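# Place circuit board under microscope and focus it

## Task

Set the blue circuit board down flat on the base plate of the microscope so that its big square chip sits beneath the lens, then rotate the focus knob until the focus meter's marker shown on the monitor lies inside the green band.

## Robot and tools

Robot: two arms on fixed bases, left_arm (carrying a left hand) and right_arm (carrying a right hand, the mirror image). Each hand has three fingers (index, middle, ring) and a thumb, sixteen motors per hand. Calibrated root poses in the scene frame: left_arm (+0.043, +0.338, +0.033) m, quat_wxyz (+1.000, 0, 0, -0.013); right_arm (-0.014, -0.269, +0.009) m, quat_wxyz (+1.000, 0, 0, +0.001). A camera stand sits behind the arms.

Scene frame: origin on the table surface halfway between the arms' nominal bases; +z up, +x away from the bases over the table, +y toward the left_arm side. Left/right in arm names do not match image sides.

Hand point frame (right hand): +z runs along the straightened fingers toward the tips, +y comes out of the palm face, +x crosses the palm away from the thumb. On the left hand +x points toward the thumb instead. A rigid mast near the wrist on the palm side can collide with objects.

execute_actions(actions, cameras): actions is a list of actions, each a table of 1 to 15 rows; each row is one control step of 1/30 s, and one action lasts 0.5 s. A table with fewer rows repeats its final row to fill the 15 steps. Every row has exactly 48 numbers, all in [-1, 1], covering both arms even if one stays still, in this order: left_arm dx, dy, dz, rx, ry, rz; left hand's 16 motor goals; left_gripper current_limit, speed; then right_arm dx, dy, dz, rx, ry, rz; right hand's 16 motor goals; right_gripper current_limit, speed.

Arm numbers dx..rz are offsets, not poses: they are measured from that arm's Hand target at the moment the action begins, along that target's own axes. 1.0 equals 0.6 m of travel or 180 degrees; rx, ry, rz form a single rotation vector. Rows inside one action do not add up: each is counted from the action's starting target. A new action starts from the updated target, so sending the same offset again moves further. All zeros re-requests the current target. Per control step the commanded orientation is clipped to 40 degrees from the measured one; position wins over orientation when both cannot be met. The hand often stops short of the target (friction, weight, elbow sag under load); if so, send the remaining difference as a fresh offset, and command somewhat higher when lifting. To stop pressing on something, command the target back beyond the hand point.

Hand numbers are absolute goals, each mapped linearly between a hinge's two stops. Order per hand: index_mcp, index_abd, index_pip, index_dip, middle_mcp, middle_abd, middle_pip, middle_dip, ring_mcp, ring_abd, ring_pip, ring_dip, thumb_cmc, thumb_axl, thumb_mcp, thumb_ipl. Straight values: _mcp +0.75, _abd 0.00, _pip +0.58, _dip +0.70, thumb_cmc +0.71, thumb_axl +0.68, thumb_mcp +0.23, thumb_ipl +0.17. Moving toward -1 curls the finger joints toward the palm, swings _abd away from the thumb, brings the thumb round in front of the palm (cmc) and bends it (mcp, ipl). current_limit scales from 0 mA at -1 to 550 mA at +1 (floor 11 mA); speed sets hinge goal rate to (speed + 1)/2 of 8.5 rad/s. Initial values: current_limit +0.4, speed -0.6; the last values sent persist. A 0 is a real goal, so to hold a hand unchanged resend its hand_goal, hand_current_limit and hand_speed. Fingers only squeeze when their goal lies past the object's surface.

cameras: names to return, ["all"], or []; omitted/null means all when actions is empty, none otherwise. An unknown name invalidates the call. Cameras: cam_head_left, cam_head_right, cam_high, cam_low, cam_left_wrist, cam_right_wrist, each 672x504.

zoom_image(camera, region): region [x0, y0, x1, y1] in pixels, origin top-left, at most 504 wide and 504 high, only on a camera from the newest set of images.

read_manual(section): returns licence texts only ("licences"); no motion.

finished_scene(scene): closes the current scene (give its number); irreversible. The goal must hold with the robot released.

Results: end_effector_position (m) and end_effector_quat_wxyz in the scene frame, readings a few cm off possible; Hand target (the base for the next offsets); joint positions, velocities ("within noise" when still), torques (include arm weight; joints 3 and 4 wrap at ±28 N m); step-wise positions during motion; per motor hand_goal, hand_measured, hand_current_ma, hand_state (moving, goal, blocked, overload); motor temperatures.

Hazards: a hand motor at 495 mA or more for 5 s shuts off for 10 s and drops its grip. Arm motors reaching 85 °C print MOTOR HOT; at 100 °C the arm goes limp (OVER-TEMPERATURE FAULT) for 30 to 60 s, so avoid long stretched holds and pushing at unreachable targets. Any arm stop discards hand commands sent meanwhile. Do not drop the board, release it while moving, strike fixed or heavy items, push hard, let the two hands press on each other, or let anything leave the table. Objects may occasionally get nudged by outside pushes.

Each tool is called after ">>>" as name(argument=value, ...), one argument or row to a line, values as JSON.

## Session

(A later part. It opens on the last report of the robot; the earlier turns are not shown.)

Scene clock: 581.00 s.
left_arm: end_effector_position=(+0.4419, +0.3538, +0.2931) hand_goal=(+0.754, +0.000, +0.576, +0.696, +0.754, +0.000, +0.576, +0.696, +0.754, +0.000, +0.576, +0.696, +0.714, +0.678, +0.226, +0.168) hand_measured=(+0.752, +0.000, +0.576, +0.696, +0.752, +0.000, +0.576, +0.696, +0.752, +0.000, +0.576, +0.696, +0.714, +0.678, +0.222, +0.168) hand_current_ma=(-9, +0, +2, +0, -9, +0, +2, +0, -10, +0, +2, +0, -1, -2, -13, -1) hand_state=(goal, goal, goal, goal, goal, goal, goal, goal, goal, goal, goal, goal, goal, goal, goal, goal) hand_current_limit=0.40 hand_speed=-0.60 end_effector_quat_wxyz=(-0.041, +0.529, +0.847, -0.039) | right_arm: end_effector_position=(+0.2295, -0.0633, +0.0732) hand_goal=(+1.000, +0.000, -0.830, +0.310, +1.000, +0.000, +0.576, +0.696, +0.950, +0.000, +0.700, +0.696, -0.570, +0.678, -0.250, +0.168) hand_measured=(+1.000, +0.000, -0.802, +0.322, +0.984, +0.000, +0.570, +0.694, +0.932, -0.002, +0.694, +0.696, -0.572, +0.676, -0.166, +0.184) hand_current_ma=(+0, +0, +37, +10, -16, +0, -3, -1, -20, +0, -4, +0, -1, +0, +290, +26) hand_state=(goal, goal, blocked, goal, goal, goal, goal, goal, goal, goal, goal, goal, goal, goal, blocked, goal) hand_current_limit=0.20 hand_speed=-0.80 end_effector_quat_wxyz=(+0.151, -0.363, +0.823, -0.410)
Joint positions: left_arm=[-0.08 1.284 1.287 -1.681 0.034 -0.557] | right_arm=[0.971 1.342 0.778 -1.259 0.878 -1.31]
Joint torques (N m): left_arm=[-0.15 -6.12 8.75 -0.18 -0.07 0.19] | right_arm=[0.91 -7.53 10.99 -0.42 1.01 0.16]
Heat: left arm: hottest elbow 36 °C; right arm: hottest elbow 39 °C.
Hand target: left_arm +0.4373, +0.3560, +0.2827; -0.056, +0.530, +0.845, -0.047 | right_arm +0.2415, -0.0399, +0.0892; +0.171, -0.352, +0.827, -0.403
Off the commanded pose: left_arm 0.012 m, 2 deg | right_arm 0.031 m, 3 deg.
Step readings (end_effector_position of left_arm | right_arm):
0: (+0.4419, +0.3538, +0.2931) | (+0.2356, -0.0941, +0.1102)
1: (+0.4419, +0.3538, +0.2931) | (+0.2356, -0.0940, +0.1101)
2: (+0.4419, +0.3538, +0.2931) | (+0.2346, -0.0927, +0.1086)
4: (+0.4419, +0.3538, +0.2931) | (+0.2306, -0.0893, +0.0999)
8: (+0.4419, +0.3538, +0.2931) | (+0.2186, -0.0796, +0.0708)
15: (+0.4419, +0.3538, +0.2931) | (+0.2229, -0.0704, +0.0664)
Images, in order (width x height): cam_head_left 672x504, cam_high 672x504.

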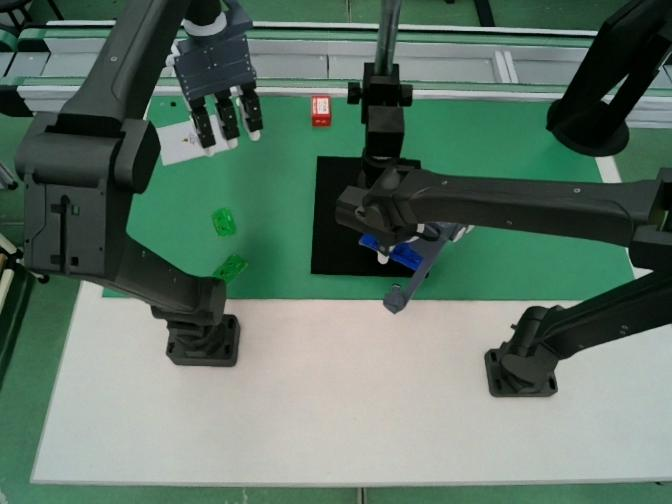

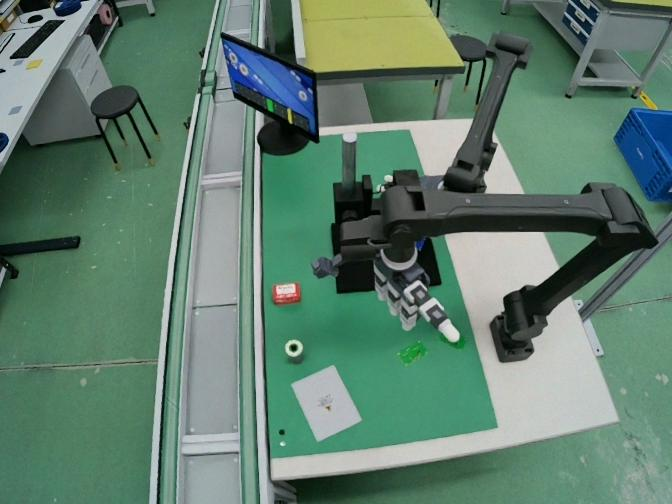

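>>> execute_actions(
  actions=[
    [[0,0,0,0,0,0,0.754,0,0.576,0.696,0.754,0,0.576,0.696,0.754,0,0.576,0.696,0.714,0.678,0.226,0.168,0.4,-0.6,-0.0213,0.0277,0.0188,0,0,0,1.0,0,-0.83,0.31,1.0,0,0.576,0.696,0.95,0,0.7,0.696,-0.571,0.678,-0.25,0.168,0.2,-0.8]],
  ],
  cameras=["cam_head_left", "cam_right_wrist"],
)

>>> zoom_image(
  camera="cam_head_left",
  region=[300, 90, 540, 300],
)

Scene clock: 590.20 s.
left_arm: end_effector_position=(+0.4419, +0.3538, +0.2931) hand_goal=(+0.754, +0.000, +0.576, +0.696, +0.754, +0.000, +0.576, +0.696, +0.754, +0.000, +0.576, +0.696, +0.714, +0.678, +0.226, +0.168) hand_measured=(+0.752, +0.000, +0.576, +0.696, +0.752, +0.000, +0.576, +0.696, +0.752, +0.000, +0.576, +0.696, +0.714, +0.678, +0.222, +0.168) hand_current_ma=(-9, +0, +2, +0, -9, +0, +2, +0, -10, +0, +2, +0, -1, -2, -13, -1) hand_state=(goal, goal, goal, goal, goal, goal, goal, goal, goal, goal, goal, goal, goal, goal, goal, goal) hand_current_limit=0.40 hand_speed=-0.60 end_effector_quat_wxyz=(-0.041, +0.529, +0.847, -0.039) | right_arm: end_effector_position=(+0.2335, -0.0580, +0.0528) hand_goal=(+1.000, +0.000, -0.830, +0.310, +1.000, +0.000, +0.576, +0.696, +0.950, +0.000, +0.700, +0.696, -0.570, +0.678, -0.250, +0.168) hand_measured=(+1.000, +0.000, -0.802, +0.322, +0.984, +0.000, +0.570, +0.694, +0.932, -0.002, +0.694, +0.696, -0.572, +0.676, -0.166, +0.184) hand_current_ma=(+0, +0, +37, +10, -16, +0, -3, -1, -20, +0, -4, +0, -1, +0, +290, +26) hand_state=(goal, goal, blocked, goal, goal, goal, goal, goal, goal, goal, goal, goal, goal, goal, blocked, goal) hand_current_limit=0.20 hand_speed=-0.80 end_effector_quat_wxyz=(+0.140, -0.364, +0.820, -0.419)
Joint positions: left_arm=[-0.08 1.284 1.287 -1.681 0.034 -0.557] | right_arm=[0.973 1.422 0.787 -1.23 0.881 -1.293]
Joint torques (N m): left_arm=[-0.03 -6.18 8.79 -0.13 -0.1 0.19] | right_arm=[0.85 -8.41 10.69 0.14 1.04 0.2]
Heat: left arm: hottest elbow 36 °C; right arm: hottest elbow 41 °C.
Hand target: left_arm +0.4373, +0.3560, +0.2827; -0.056, +0.530, +0.845, -0.047 | right_arm +0.2495, -0.0297, +0.0692; +0.172, -0.352, +0.827, -0.403
Off the commanded pose: left_arm 0.012 m, 2 deg | right_arm 0.036 m, 4 deg.
Step readings (end_effector_position of left_arm | right_arm):
0: (+0.4419, +0.3538, +0.2931) | (+0.2296, -0.0632, +0.0732)
1: (+0.4419, +0.3538, +0.2931) | (+0.2296, -0.0632, +0.0731)
2: (+0.4419, +0.3538, +0.2931) | (+0.2295, -0.0633, +0.0725)
4: (+0.4419, +0.3538, +0.2931) | (+0.2306, -0.0620, +0.0690)
8: (+0.4419, +0.3538, +0.2931) | (+0.2322, -0.0596, +0.0568)
15: (+0.4419, +0.3538, +0.2931) | (+0.2328, -0.0590, +0.0523)
Images, in order (width x height): cam_head_left 672x504, cam_right_wrist 672x504.

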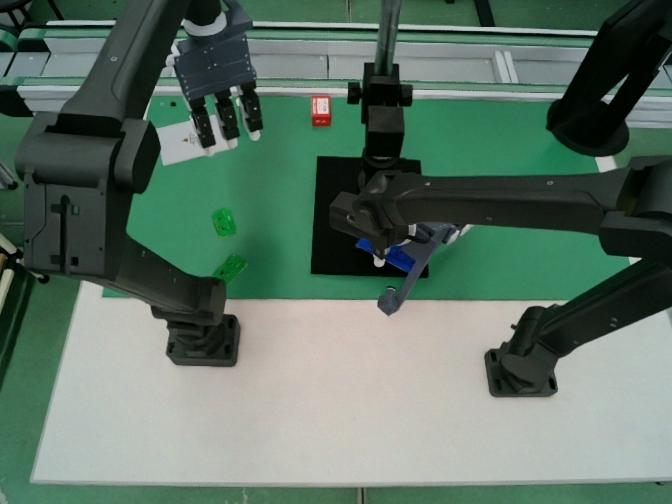

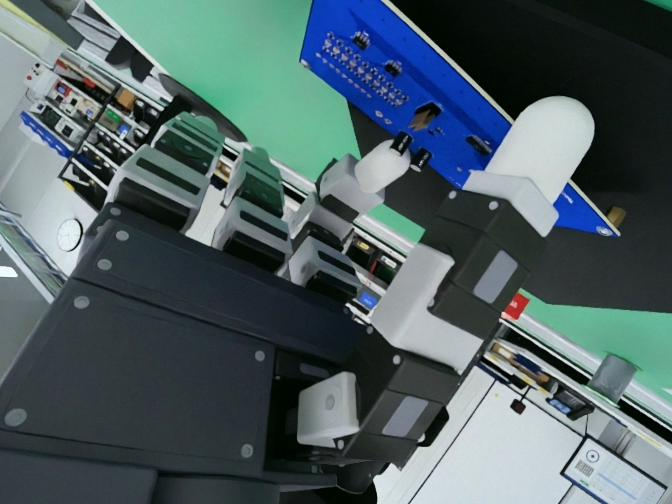

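Scaled by 2.100.

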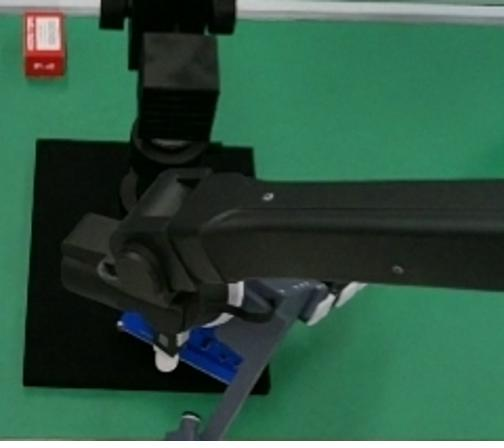

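>>> execute_actions(
  actions=[
    [[0,0,0,0,0,0,0.754,0,0.576,0.696,0.754,0,0.576,0.696,0.754,0,0.576,0.696,0.714,0.678,0.226,0.168,0.4,-0.6,-0.0472,0.0048,0.0048,0,0,0,1.0,0,-0.83,0.31,1.0,0,0.576,0.696,0.95,0,0.7,0.696,-0.571,0.678,-0.25,0.168,0.2,-0.8]],
  ],
  cameras=["cam_head_left"],
)

>>> zoom_image(
  camera="cam_head_left",
  region=[300, 90, 540, 300],
)

Scene clock: 597.90 s.
left_arm: end_effector_position=(+0.4419, +0.3538, +0.2931) hand_goal=(+0.754, +0.000, +0.576, +0.696, +0.754, +0.000, +0.576, +0.696, +0.754, +0.000, +0.576, +0.696, +0.714, +0.678, +0.226, +0.168) hand_measured=(+0.752, +0.000, +0.576, +0.696, +0.752, +0.000, +0.576, +0.696, +0.752, +0.000, +0.576, +0.696, +0.714, +0.678, +0.222, +0.168) hand_current_ma=(-9, +0, +2, +0, -9, +0, +2, +0, -10, +0, +2, +0, -1, -2, -13, -1) hand_state=(goal, goal, goal, goal, goal, goal, goal, goal, goal, goal, goal, goal, goal, goal, goal, goal) hand_current_limit=0.40 hand_speed=-0.60 end_effector_quat_wxyz=(-0.041, +0.529, +0.847, -0.039) | right_arm: end_effector_position=(+0.2428, -0.0468, +0.0511) hand_goal=(+1.000, +0.000, -0.830, +0.310, +1.000, +0.000, +0.576, +0.696, +0.950, +0.000, +0.700, +0.696, -0.570, +0.678, -0.250, +0.168) hand_measured=(+1.000, +0.000, -0.802, +0.322, +0.986, +0.000, +0.570, +0.694, +0.934, +0.000, +0.694, +0.696, -0.572, +0.678, -0.176, +0.184) hand_current_ma=(+0, +0, +36, +10, -15, +0, -3, -1, -18, +0, -4, +0, -1, +0, +241, +26) hand_state=(goal, goal, blocked, goal, goal, goal, goal, goal, goal, goal, goal, goal, goal, goal, blocked, goal) hand_current_limit=0.20 hand_speed=-0.80 end_effector_quat_wxyz=(+0.145, -0.359, +0.821, -0.420)
Joint positions: left_arm=[-0.08 1.284 1.287 -1.681 0.034 -0.557] | right_arm=[0.973 1.459 0.819 -1.224 0.886 -1.28]
Joint torques (N m): left_arm=[-0.03 -6.07 8.79 -0.18 -0.08 0.18] | right_arm=[-0.44 -6.53 13.04 0.66 1.03 -0.12]
Heat: left arm: hottest elbow 36 °C; right arm: hottest elbow 41 °C.
Hand target: left_arm +0.4373, +0.3560, +0.2827; -0.056, +0.530, +0.845, -0.047 | right_arm +0.2695, -0.0097, +0.0653; +0.172, -0.352, +0.827, -0.403
Off the commanded pose: left_arm 0.012 m, 2 deg | right_arm 0.048 m, 4 deg.
Step readings (end_effector_position of left_arm | right_arm):
0: (+0.4419, +0.3538, +0.2931) | (+0.2335, -0.0580, +0.0528)
1: (+0.4419, +0.3538, +0.2931) | (+0.2337, -0.0578, +0.0529)
2: (+0.4419, +0.3538, +0.2931) | (+0.2342, -0.0570, +0.0530)
4: (+0.4419, +0.3538, +0.2931) | (+0.2379, -0.0521, +0.0532)
8: (+0.4419, +0.3538, +0.2931) | (+0.2424, -0.0470, +0.0513)
15: (+0.4419, +0.3538, +0.2931) | (+0.2427, -0.0468, +0.0511)
Images, in order (width x height): cam_head_left 672x504.

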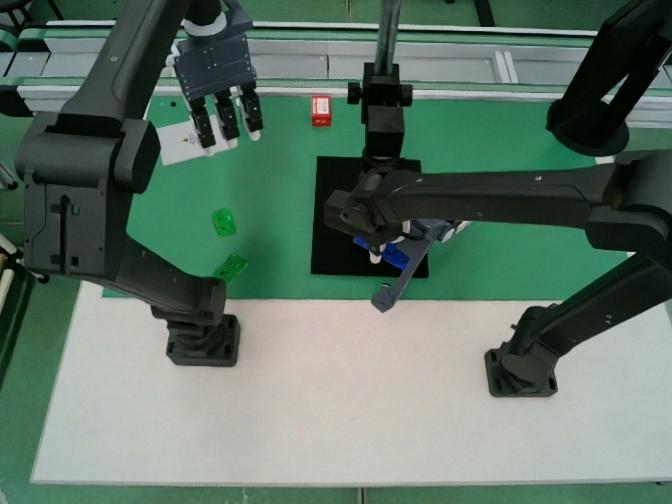

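Scaled by 2.100.

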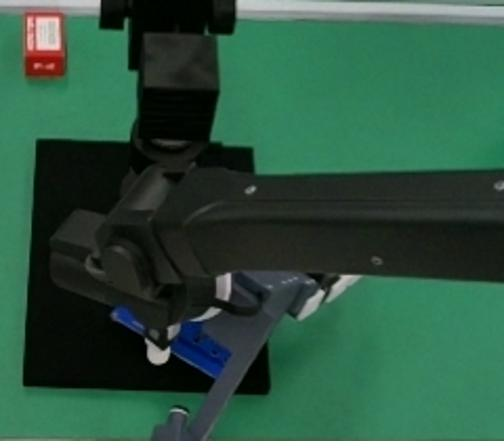

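>>> execute_actions(
  actions=[
    [[0,0,0,0,0,0,0.754,0,0.576,0.696,0.754,0,0.576,0.696,0.754,0,0.576,0.696,0.714,0.678,0.226,0.168,0.4,-0.6,0,0.0158,0.0123,0,0,0,1.0,0,-0.83,0.31,1.0,0,0.576,0.696,0.95,0,0.7,0.696,-0.571,0.678,-0.25,0.168,0.2,-0.8]],
  ],
  cameras=["cam_right_wrist"],
)

Scene clock: 602.87 s.
left_arm: end_effector_position=(+0.4419, +0.3538, +0.2931) hand_goal=(+0.754, +0.000, +0.576, +0.696, +0.754, +0.000, +0.576, +0.696, +0.754, +0.000, +0.576, +0.696, +0.714, +0.678, +0.226, +0.168) hand_measured=(+0.752, +0.000, +0.576, +0.696, +0.752, +0.000, +0.576, +0.696, +0.752, +0.000, +0.576, +0.696, +0.714, +0.678, +0.222, +0.168) hand_current_ma=(-9, +0, +2, +0, -9, +0, +2, +0, -10, +0, +2, +0, -1, -2, -13, -1) hand_state=(goal, goal, goal, goal, goal, goal, goal, goal, goal, goal, goal, goal, goal, goal, goal, goal) hand_current_limit=0.40 hand_speed=-0.60 end_effector_quat_wxyz=(-0.041, +0.529, +0.847, -0.039) | right_arm: end_effector_position=(+0.2440, -0.0467, +0.0496) hand_goal=(+1.000, +0.000, -0.830, +0.310, +1.000, +0.000, +0.576, +0.696, +0.950, +0.000, +0.700, +0.696, -0.570, +0.678, -0.250, +0.168) hand_measured=(+1.000, +0.000, -0.802, +0.318, +0.986, +0.000, +0.570, +0.694, +0.934, +0.000, +0.694, +0.696, -0.574, +0.678, -0.176, +0.186) hand_current_ma=(+0, +0, +36, +5, -15, +0, -3, -1, -18, +0, -4, +0, -1, +0, +241, +29) hand_state=(goal, goal, blocked, goal, goal, goal, goal, goal, goal, goal, goal, goal, goal, goal, blocked, goal) hand_current_limit=0.20 hand_speed=-0.80 end_effector_quat_wxyz=(+0.146, -0.354, +0.822, -0.422)
Joint positions: left_arm=[-0.08 1.284 1.287 -1.681 0.034 -0.557] | right_arm=[0.973 1.465 0.819 -1.224 0.89 -1.265]
Joint torques (N m): left_arm=[-0.15 -6.07 8.76 -0.17 -0.09 0.2] | right_arm=[-0.38 -5.6 12.01 1.66 0.92 -0.25]
Heat: left arm: hottest elbow 36 °C; right arm: hottest elbow 42 °C.
Hand target: left_arm +0.4373, +0.3560, +0.2827; -0.056, +0.530, +0.845, -0.047 | right_arm +0.2694, -0.0097, +0.0532; +0.171, -0.352, +0.827, -0.403
Off the commanded pose: left_arm 0.012 m, 2 deg | right_arm 0.045 m, 4 deg.
Step readings (end_effector_position of left_arm | right_arm):
0: (+0.4419, +0.3538, +0.2931) | (+0.2428, -0.0467, +0.0511)
1: (+0.4419, +0.3538, +0.2931) | (+0.2428, -0.0468, +0.0510)
2: (+0.4419, +0.3538, +0.2931) | (+0.2429, -0.0468, +0.0509)
4: (+0.4419, +0.3538, +0.2931) | (+0.2435, -0.0468, +0.0506)
8: (+0.4419, +0.3538, +0.2931) | (+0.2439, -0.0468, +0.0500)
15: (+0.4419, +0.3538, +0.2931) | (+0.2440, -0.0467, +0.0496)
Images, in order (width x height): cam_right_wrist 672x504.

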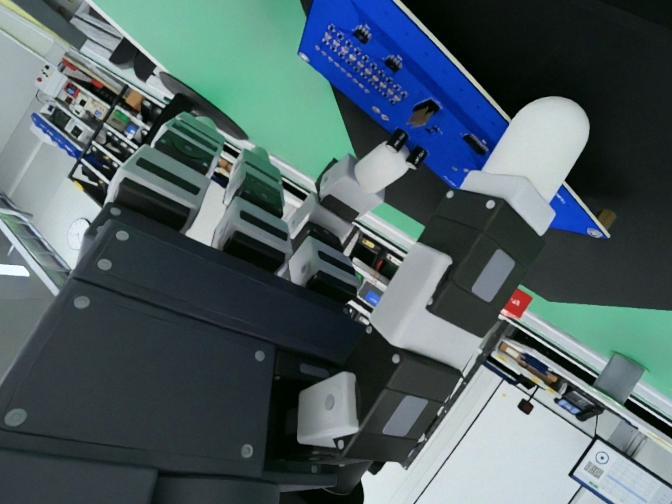

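>>> execute_actions(
  actions=[
    [[0,0,0,0,0,0,0.754,0,0.576,0.696,0.754,0,0.576,0.696,0.754,0,0.576,0.696,0.714,0.678,0.226,0.168,0.4,-0.6,0,0.0158,0.0123,0,0,0,1.0,0,-0.83,0.31,1.0,0,0.576,0.696,0.95,0,0.7,0.696,-0.571,0.678,-0.22,0.168,0.0,-0.8]],
  ],
  cameras=["cam_right_wrist"],
)

Scene clock: 606.90 s.
left_arm: end_effector_position=(+0.4419, +0.3538, +0.2931) hand_goal=(+0.754, +0.000, +0.576, +0.696, +0.754, +0.000, +0.576, +0.696, +0.754, +0.000, +0.576, +0.696, +0.714, +0.678, +0.226, +0.168) hand_measured=(+0.752, +0.000, +0.576, +0.696, +0.752, +0.000, +0.576, +0.696, +0.752, +0.000, +0.576, +0.696, +0.714, +0.678, +0.222, +0.168) hand_current_ma=(-9, +0, +2, +0, -9, +0, +2, +0, -10, +0, +2, +0, -1, -2, -13, -1) hand_state=(goal, goal, goal, goal, goal, goal, goal, goal, goal, goal, goal, goal, goal, goal, goal, goal) hand_current_limit=0.40 hand_speed=-0.60 end_effector_quat_wxyz=(-0.041, +0.529, +0.847, -0.039) | right_arm: end_effector_position=(+0.2461, -0.0444, +0.0487) hand_goal=(+1.000, +0.000, -0.830, +0.310, +1.000, +0.000, +0.576, +0.696, +0.950, +0.000, +0.700, +0.696, -0.570, +0.678, -0.220, +0.168) hand_measured=(+1.000, +0.000, -0.802, +0.314, +0.986, +0.000, +0.570, +0.694, +0.934, +0.000, +0.694, +0.696, -0.576, +0.678, -0.174, +0.186) hand_current_ma=(+0, +0, +35, +2, -15, +0, -3, -1, -18, +0, -4, +0, -3, +0, +113, +29) hand_state=(goal, goal, blocked, goal, goal, goal, goal, goal, goal, goal, goal, goal, goal, goal, blocked, goal) hand_current_limit=0.00 hand_speed=-0.80 end_effector_quat_wxyz=(+0.152, -0.345, +0.825, -0.420)
Joint positions: left_arm=[-0.08 1.284 1.287 -1.681 0.034 -0.557] | right_arm=[0.974 1.469 0.819 -1.218 0.892 -1.243]
Joint torques (N m): left_arm=[-0.09 -6.3 8.77 -0.18 -0.1 0.19] | right_arm=[-0.26 -4.48 10.96 2.58 0.86 -0.41]
Heat: left arm: hottest elbow 36 °C; right arm: hottest elbow 42 °C.
Hand target: left_arm +0.4373, +0.3560, +0.2827; -0.056, +0.530, +0.845, -0.047 | right_arm +0.2694, -0.0095, +0.0413; +0.172, -0.352, +0.827, -0.403
Off the commanded pose: left_arm 0.012 m, 2 deg | right_arm 0.043 m, 3 deg.
Step readings (end_effector_position of left_arm | right_arm):
0: (+0.4419, +0.3538, +0.2931) | (+0.2440, -0.0467, +0.0496)
1: (+0.4419, +0.3538, +0.2931) | (+0.2441, -0.0466, +0.0496)
2: (+0.4419, +0.3538, +0.2931) | (+0.2443, -0.0465, +0.0495)
4: (+0.4419, +0.3538, +0.2931) | (+0.2450, -0.0460, +0.0492)
8: (+0.4419, +0.3538, +0.2931) | (+0.2456, -0.0451, +0.0491)
15: (+0.4419, +0.3538, +0.2931) | (+0.2461, -0.0446, +0.0488)
Images, in order (width x height): cam_right_wrist 672x504.

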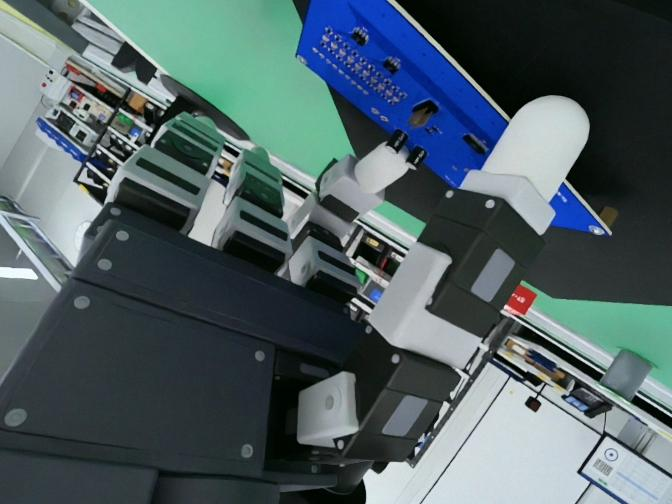

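>>> execute_actions(
  actions=[
    [[0,0,0,0,0,0,0.754,0,0.576,0.696,0.754,0,0.576,0.696,0.754,0,0.576,0.696,0.714,0.678,0.226,0.168,0.4,-0.6,0,0,0,0,0,0,1.0,0,-0.83,0.31,1.0,0,0.576,0.696,0.95,0,0.7,0.696,-0.571,0.678,-0.16,0.168,-0.2,-0.9]],
    [[0,0,0,0,0,0,0.754,0,0.576,0.696,0.754,0,0.576,0.696,0.754,0,0.576,0.696,0.714,0.678,0.226,0.168,0.4,-0.6,0,0,0,0,0,0,1.0,0,-0.83,0.31,1.0,0,0.576,0.696,0.95,0,0.7,0.696,-0.571,0.678,-0.11,0.168,0.2,-0.94]],
  ],
  cameras=["cam_right_wrist", "cam_head_left"],
)

>>> zoom_image(
  camera="cam_head_left",
  region=[300, 90, 540, 300],
)

Scene clock: 613.00 s.
left_arm: end_effector_position=(+0.4419, +0.3538, +0.2931) hand_goal=(+0.754, +0.000, +0.576, +0.696, +0.754, +0.000, +0.576, +0.696, +0.754, +0.000, +0.576, +0.696, +0.714, +0.678, +0.226, +0.168) hand_measured=(+0.752, +0.000, +0.576, +0.696, +0.752, +0.000, +0.576, +0.696, +0.752, +0.000, +0.576, +0.696, +0.714, +0.678, +0.222, +0.168) hand_current_ma=(-9, +0, +2, +0, -9, +0, +2, +0, -10, +0, +2, +0, -1, -2, -13, -1) hand_state=(goal, goal, goal, goal, goal, goal, goal, goal, goal, goal, goal, goal, goal, goal, goal, goal) hand_current_limit=0.40 hand_speed=-0.60 end_effector_quat_wxyz=(-0.041, +0.529, +0.847, -0.039) | right_arm: end_effector_position=(+0.2468, -0.0437, +0.0485) hand_goal=(+1.000, +0.000, -0.830, +0.310, +1.000, +0.000, +0.576, +0.696, +0.950, +0.000, +0.700, +0.696, -0.570, +0.678, -0.110, +0.168) hand_measured=(+0.998, +0.000, -0.822, +0.314, +0.986, +0.000, +0.570, +0.694, +0.934, +0.000, +0.694, +0.696, -0.572, +0.676, -0.114, +0.170) hand_current_ma=(-1, +0, +6, +2, -15, +0, -3, -1, -18, +0, -4, +0, -1, +0, -2, +1) hand_state=(goal, goal, goal, goal, goal, goal, goal, goal, goal, goal, goal, goal, goal, goal, goal, goal) hand_current_limit=0.20 hand_speed=-0.94 end_effector_quat_wxyz=(+0.155, -0.342, +0.827, -0.420)
Joint positions: left_arm=[-0.08 1.284 1.287 -1.681 0.034 -0.557] | right_arm=[0.975 1.47 0.819 -1.217 0.892 -1.234]
Joint torques (N m): left_arm=[-0.09 -6.12 8.76 -0.17 -0.08 0.19] | right_arm=[-0.5 -4.19 10.95 2.58 0.87 -0.5]
Heat: left arm: hottest elbow 36 °C; right arm: hottest elbow 42 °C.
Hand target: left_arm +0.4373, +0.3560, +0.2827; -0.056, +0.530, +0.845, -0.047 | right_arm +0.2694, -0.0095, +0.0413; +0.172, -0.352, +0.827, -0.403
Off the commanded pose: left_arm 0.012 m, 2 deg | right_arm 0.042 m, 3 deg.
Step readings (end_effector_position of left_arm | right_arm):
0: (+0.4419, +0.3538, +0.2931) | (+0.2462, -0.0444, +0.0487)
1: (+0.4419, +0.3538, +0.2931) | (+0.2462, -0.0444, +0.0487)
2: (+0.4419, +0.3538, +0.2931) | (+0.2462, -0.0444, +0.0488)
4: (+0.4419, +0.3538, +0.2931) | (+0.2463, -0.0444, +0.0487)
8: (+0.4419, +0.3538, +0.2931) | (+0.2466, -0.0439, +0.0486)
15: (+0.4419, +0.3538, +0.2931) | (+0.2467, -0.0437, +0.0485)
16: (+0.4419, +0.3538, +0.2931) | (+0.2467, -0.0437, +0.0485)
17: (+0.4419, +0.3538, +0.2931) | (+0.2467, -0.0437, +0.0485)
19: (+0.4419, +0.3538, +0.2931) | (+0.2467, -0.0437, +0.0485)
23: (+0.4419, +0.3538, +0.2931) | (+0.2467, -0.0437, +0.0485)
30: (+0.4419, +0.3538, +0.2931) | (+0.2468, -0.0437, +0.0485)
Images, in order (width x height): cam_head_left 672x504, cam_right_wrist 672x504.

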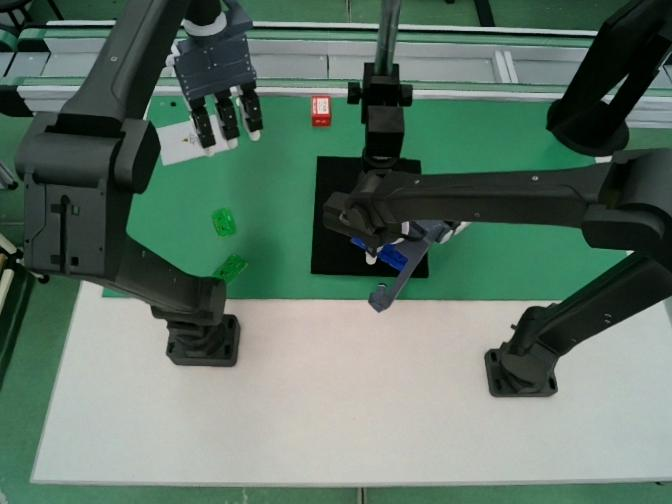

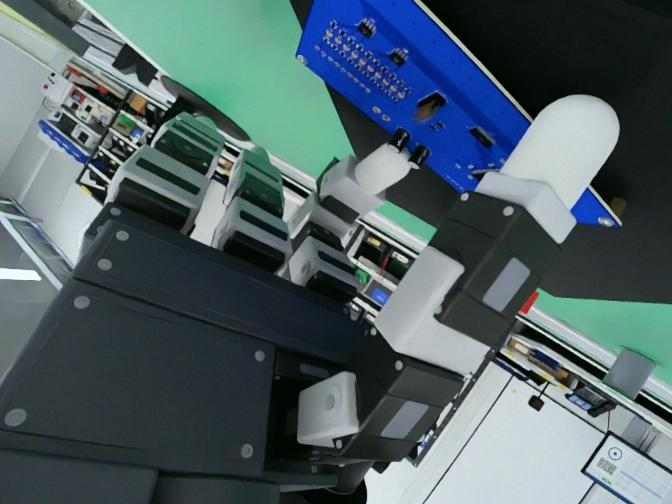

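Scaled by 2.100.

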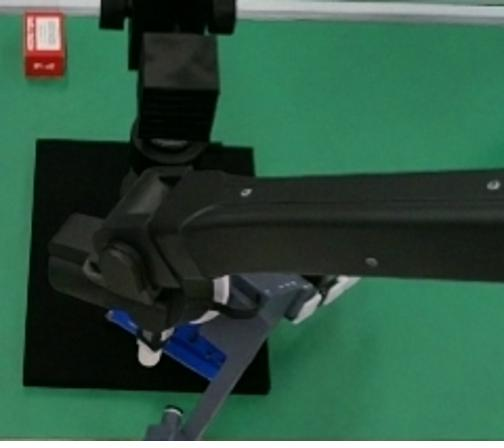

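>>> execute_actions(
  actions=[
    [[0,0,0,0,0,0,0.754,0,0.576,0.696,0.754,0,0.576,0.696,0.754,0,0.576,0.696,0.714,0.678,0.226,0.168,0.4,-0.6,0,0,0,0,0,0,1.0,0,-0.83,0.31,1.0,0,0.576,0.696,0.95,0,0.7,0.696,-0.571,0.678,0.1,0.168,0.2,-0.8]],
    [[0,0,0,0,0,0,0.754,0,0.576,0.696,0.754,0,0.576,0.696,0.754,0,0.576,0.696,0.714,0.678,0.226,0.168,0.4,-0.6,0.0295,-0.0427,-0.0267,0,0,0,1.0,0,-0.70,0.5,1.0,0,0.576,0.696,0.95,0,0.7,0.696,-0.571,0.678,0.1,0.168,0.2,-0.8]],
    [[0,0,0,0,0,0,0.754,0,0.576,0.696,0.754,0,0.576,0.696,0.754,0,0.576,0.696,0.714,0.678,0.226,0.168,0.4,-0.6,0.0592,-0.1115,-0.0737,0,0,0,1.0,0,0.0,0.696,1.0,0,0.576,0.696,0.95,0,0.7,0.696,-0.571,0.678,0.1,0.168,0.2,-0.5]],
  ],
  cameras=["cam_right_wrist", "cam_head_left"],
)

>>> zoom_image(
  camera="cam_head_left",
  region=[300, 90, 540, 300],
)

Scene clock: 628.33 s.
left_arm: end_effector_position=(+0.4419, +0.3538, +0.2931) hand_goal=(+0.754, +0.000, +0.576, +0.696, +0.754, +0.000, +0.576, +0.696, +0.754, +0.000, +0.576, +0.696, +0.714, +0.678, +0.226, +0.168) hand_measured=(+0.752, +0.000, +0.576, +0.696, +0.752, +0.000, +0.576, +0.696, +0.752, +0.000, +0.576, +0.696, +0.714, +0.678, +0.222, +0.168) hand_current_ma=(-9, +0, +2, +0, -9, +0, +2, +0, -10, +0, +2, +0, -1, -2, -13, -1) hand_state=(goal, goal, goal, goal, goal, goal, goal, goal, goal, goal, goal, goal, goal, goal, goal, goal) hand_current_limit=0.40 hand_speed=-0.60 end_effector_quat_wxyz=(-0.041, +0.529, +0.847, -0.039) | right_arm: end_effector_position=(+0.2275, -0.0688, +0.1330) hand_goal=(+1.000, +0.000, +0.000, +0.696, +1.000, +0.000, +0.576, +0.696, +0.950, +0.000, +0.700, +0.696, -0.570, +0.678, +0.100, +0.168) hand_measured=(+0.982, +0.000, -0.006, +0.694, +0.986, +0.000, +0.570, +0.694, +0.934, +0.000, +0.694, +0.696, -0.570, +0.676, +0.094, +0.170) hand_current_ma=(-21, +0, -3, -1, -15, +0, -3, -1, -18, +0, -4, +0, +0, +0, -5, +1) hand_state=(goal, goal, goal, goal, goal, goal, goal, goal, goal, goal, goal, goal, goal, goal, goal, goal) hand_current_limit=0.20 hand_speed=-0.50 end_effector_quat_wxyz=(+0.161, -0.358, +0.823, -0.411)
Joint positions: left_arm=[-0.08 1.284 1.287 -1.681 0.034 -0.557] | right_arm=[0.975 1.235 0.856 -1.437 0.891 -1.297]
Joint torques (N m): left_arm=[-0.21 -6.18 8.8 -0.18 -0.09 0.2] | right_arm=[-0.85 -6.53 11.95 -0.53 0.86 -0.03]
Heat: left arm: hottest elbow 36 °C; right arm: hottest elbow 43 °C.
Hand target: left_arm +0.4373, +0.3560, +0.2827; -0.056, +0.530, +0.845, -0.047 | right_arm +0.2394, -0.0545, +0.1512; +0.172, -0.352, +0.827, -0.403
Off the commanded pose: left_arm 0.012 m, 2 deg | right_arm 0.026 m, 2 deg.
Step readings (end_effector_position of left_arm | right_arm):
0: (+0.4419, +0.3538, +0.2931) | (+0.2468, -0.0437, +0.0485)
1: (+0.4419, +0.3538, +0.2931) | (+0.2468, -0.0437, +0.0485)
2: (+0.4419, +0.3538, +0.2931) | (+0.2468, -0.0437, +0.0485)
4: (+0.4419, +0.3538, +0.2931) | (+0.2468, -0.0437, +0.0485)
8: (+0.4419, +0.3538, +0.2931) | (+0.2468, -0.0437, +0.0485)
15: (+0.4419, +0.3538, +0.2931) | (+0.2468, -0.0437, +0.0485)
16: (+0.4419, +0.3538, +0.2931) | (+0.2468, -0.0437, +0.0485)
17: (+0.4419, +0.3538, +0.2931) | (+0.2468, -0.0435, +0.0490)
19: (+0.4419, +0.3538, +0.2931) | (+0.2461, -0.0433, +0.0497)
23: (+0.4419, +0.3538, +0.2931) | (+0.2453, -0.0437, +0.0510)
30: (+0.4419, +0.3538, +0.2931) | (+0.2440, -0.0439, +0.0541)
31: (+0.4419, +0.3538, +0.2931) | (+0.2438, -0.0441, +0.0544)
32: (+0.4419, +0.3538, +0.2931) | (+0.2421, -0.0469, +0.0567)
34: (+0.4419, +0.3538, +0.2931) | (+0.2383, -0.0522, +0.0679)
38: (+0.4419, +0.3538, +0.2931) | (+0.2305, -0.0640, +0.1061)
45: (+0.4419, +0.3538, +0.2931) | (+0.2293, -0.0661, +0.1330)
Images, in order (width x height): cam_head_left 672x504, cam_right_wrist 672x504.

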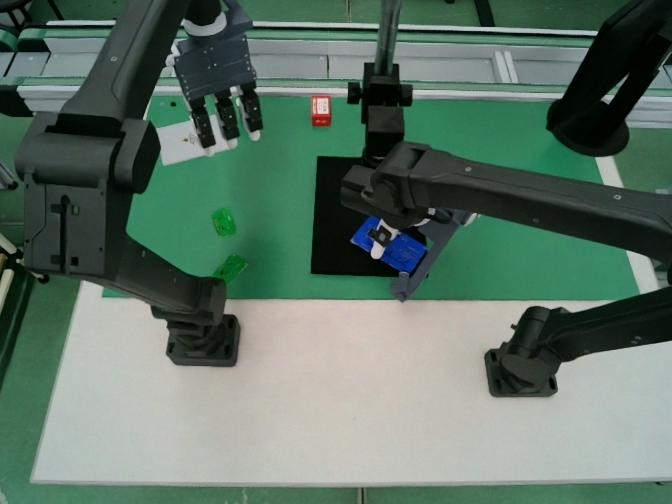

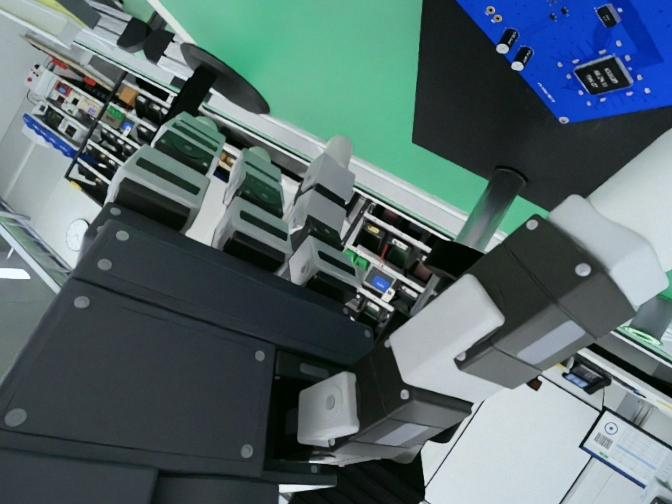

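Scaled by 2.100.

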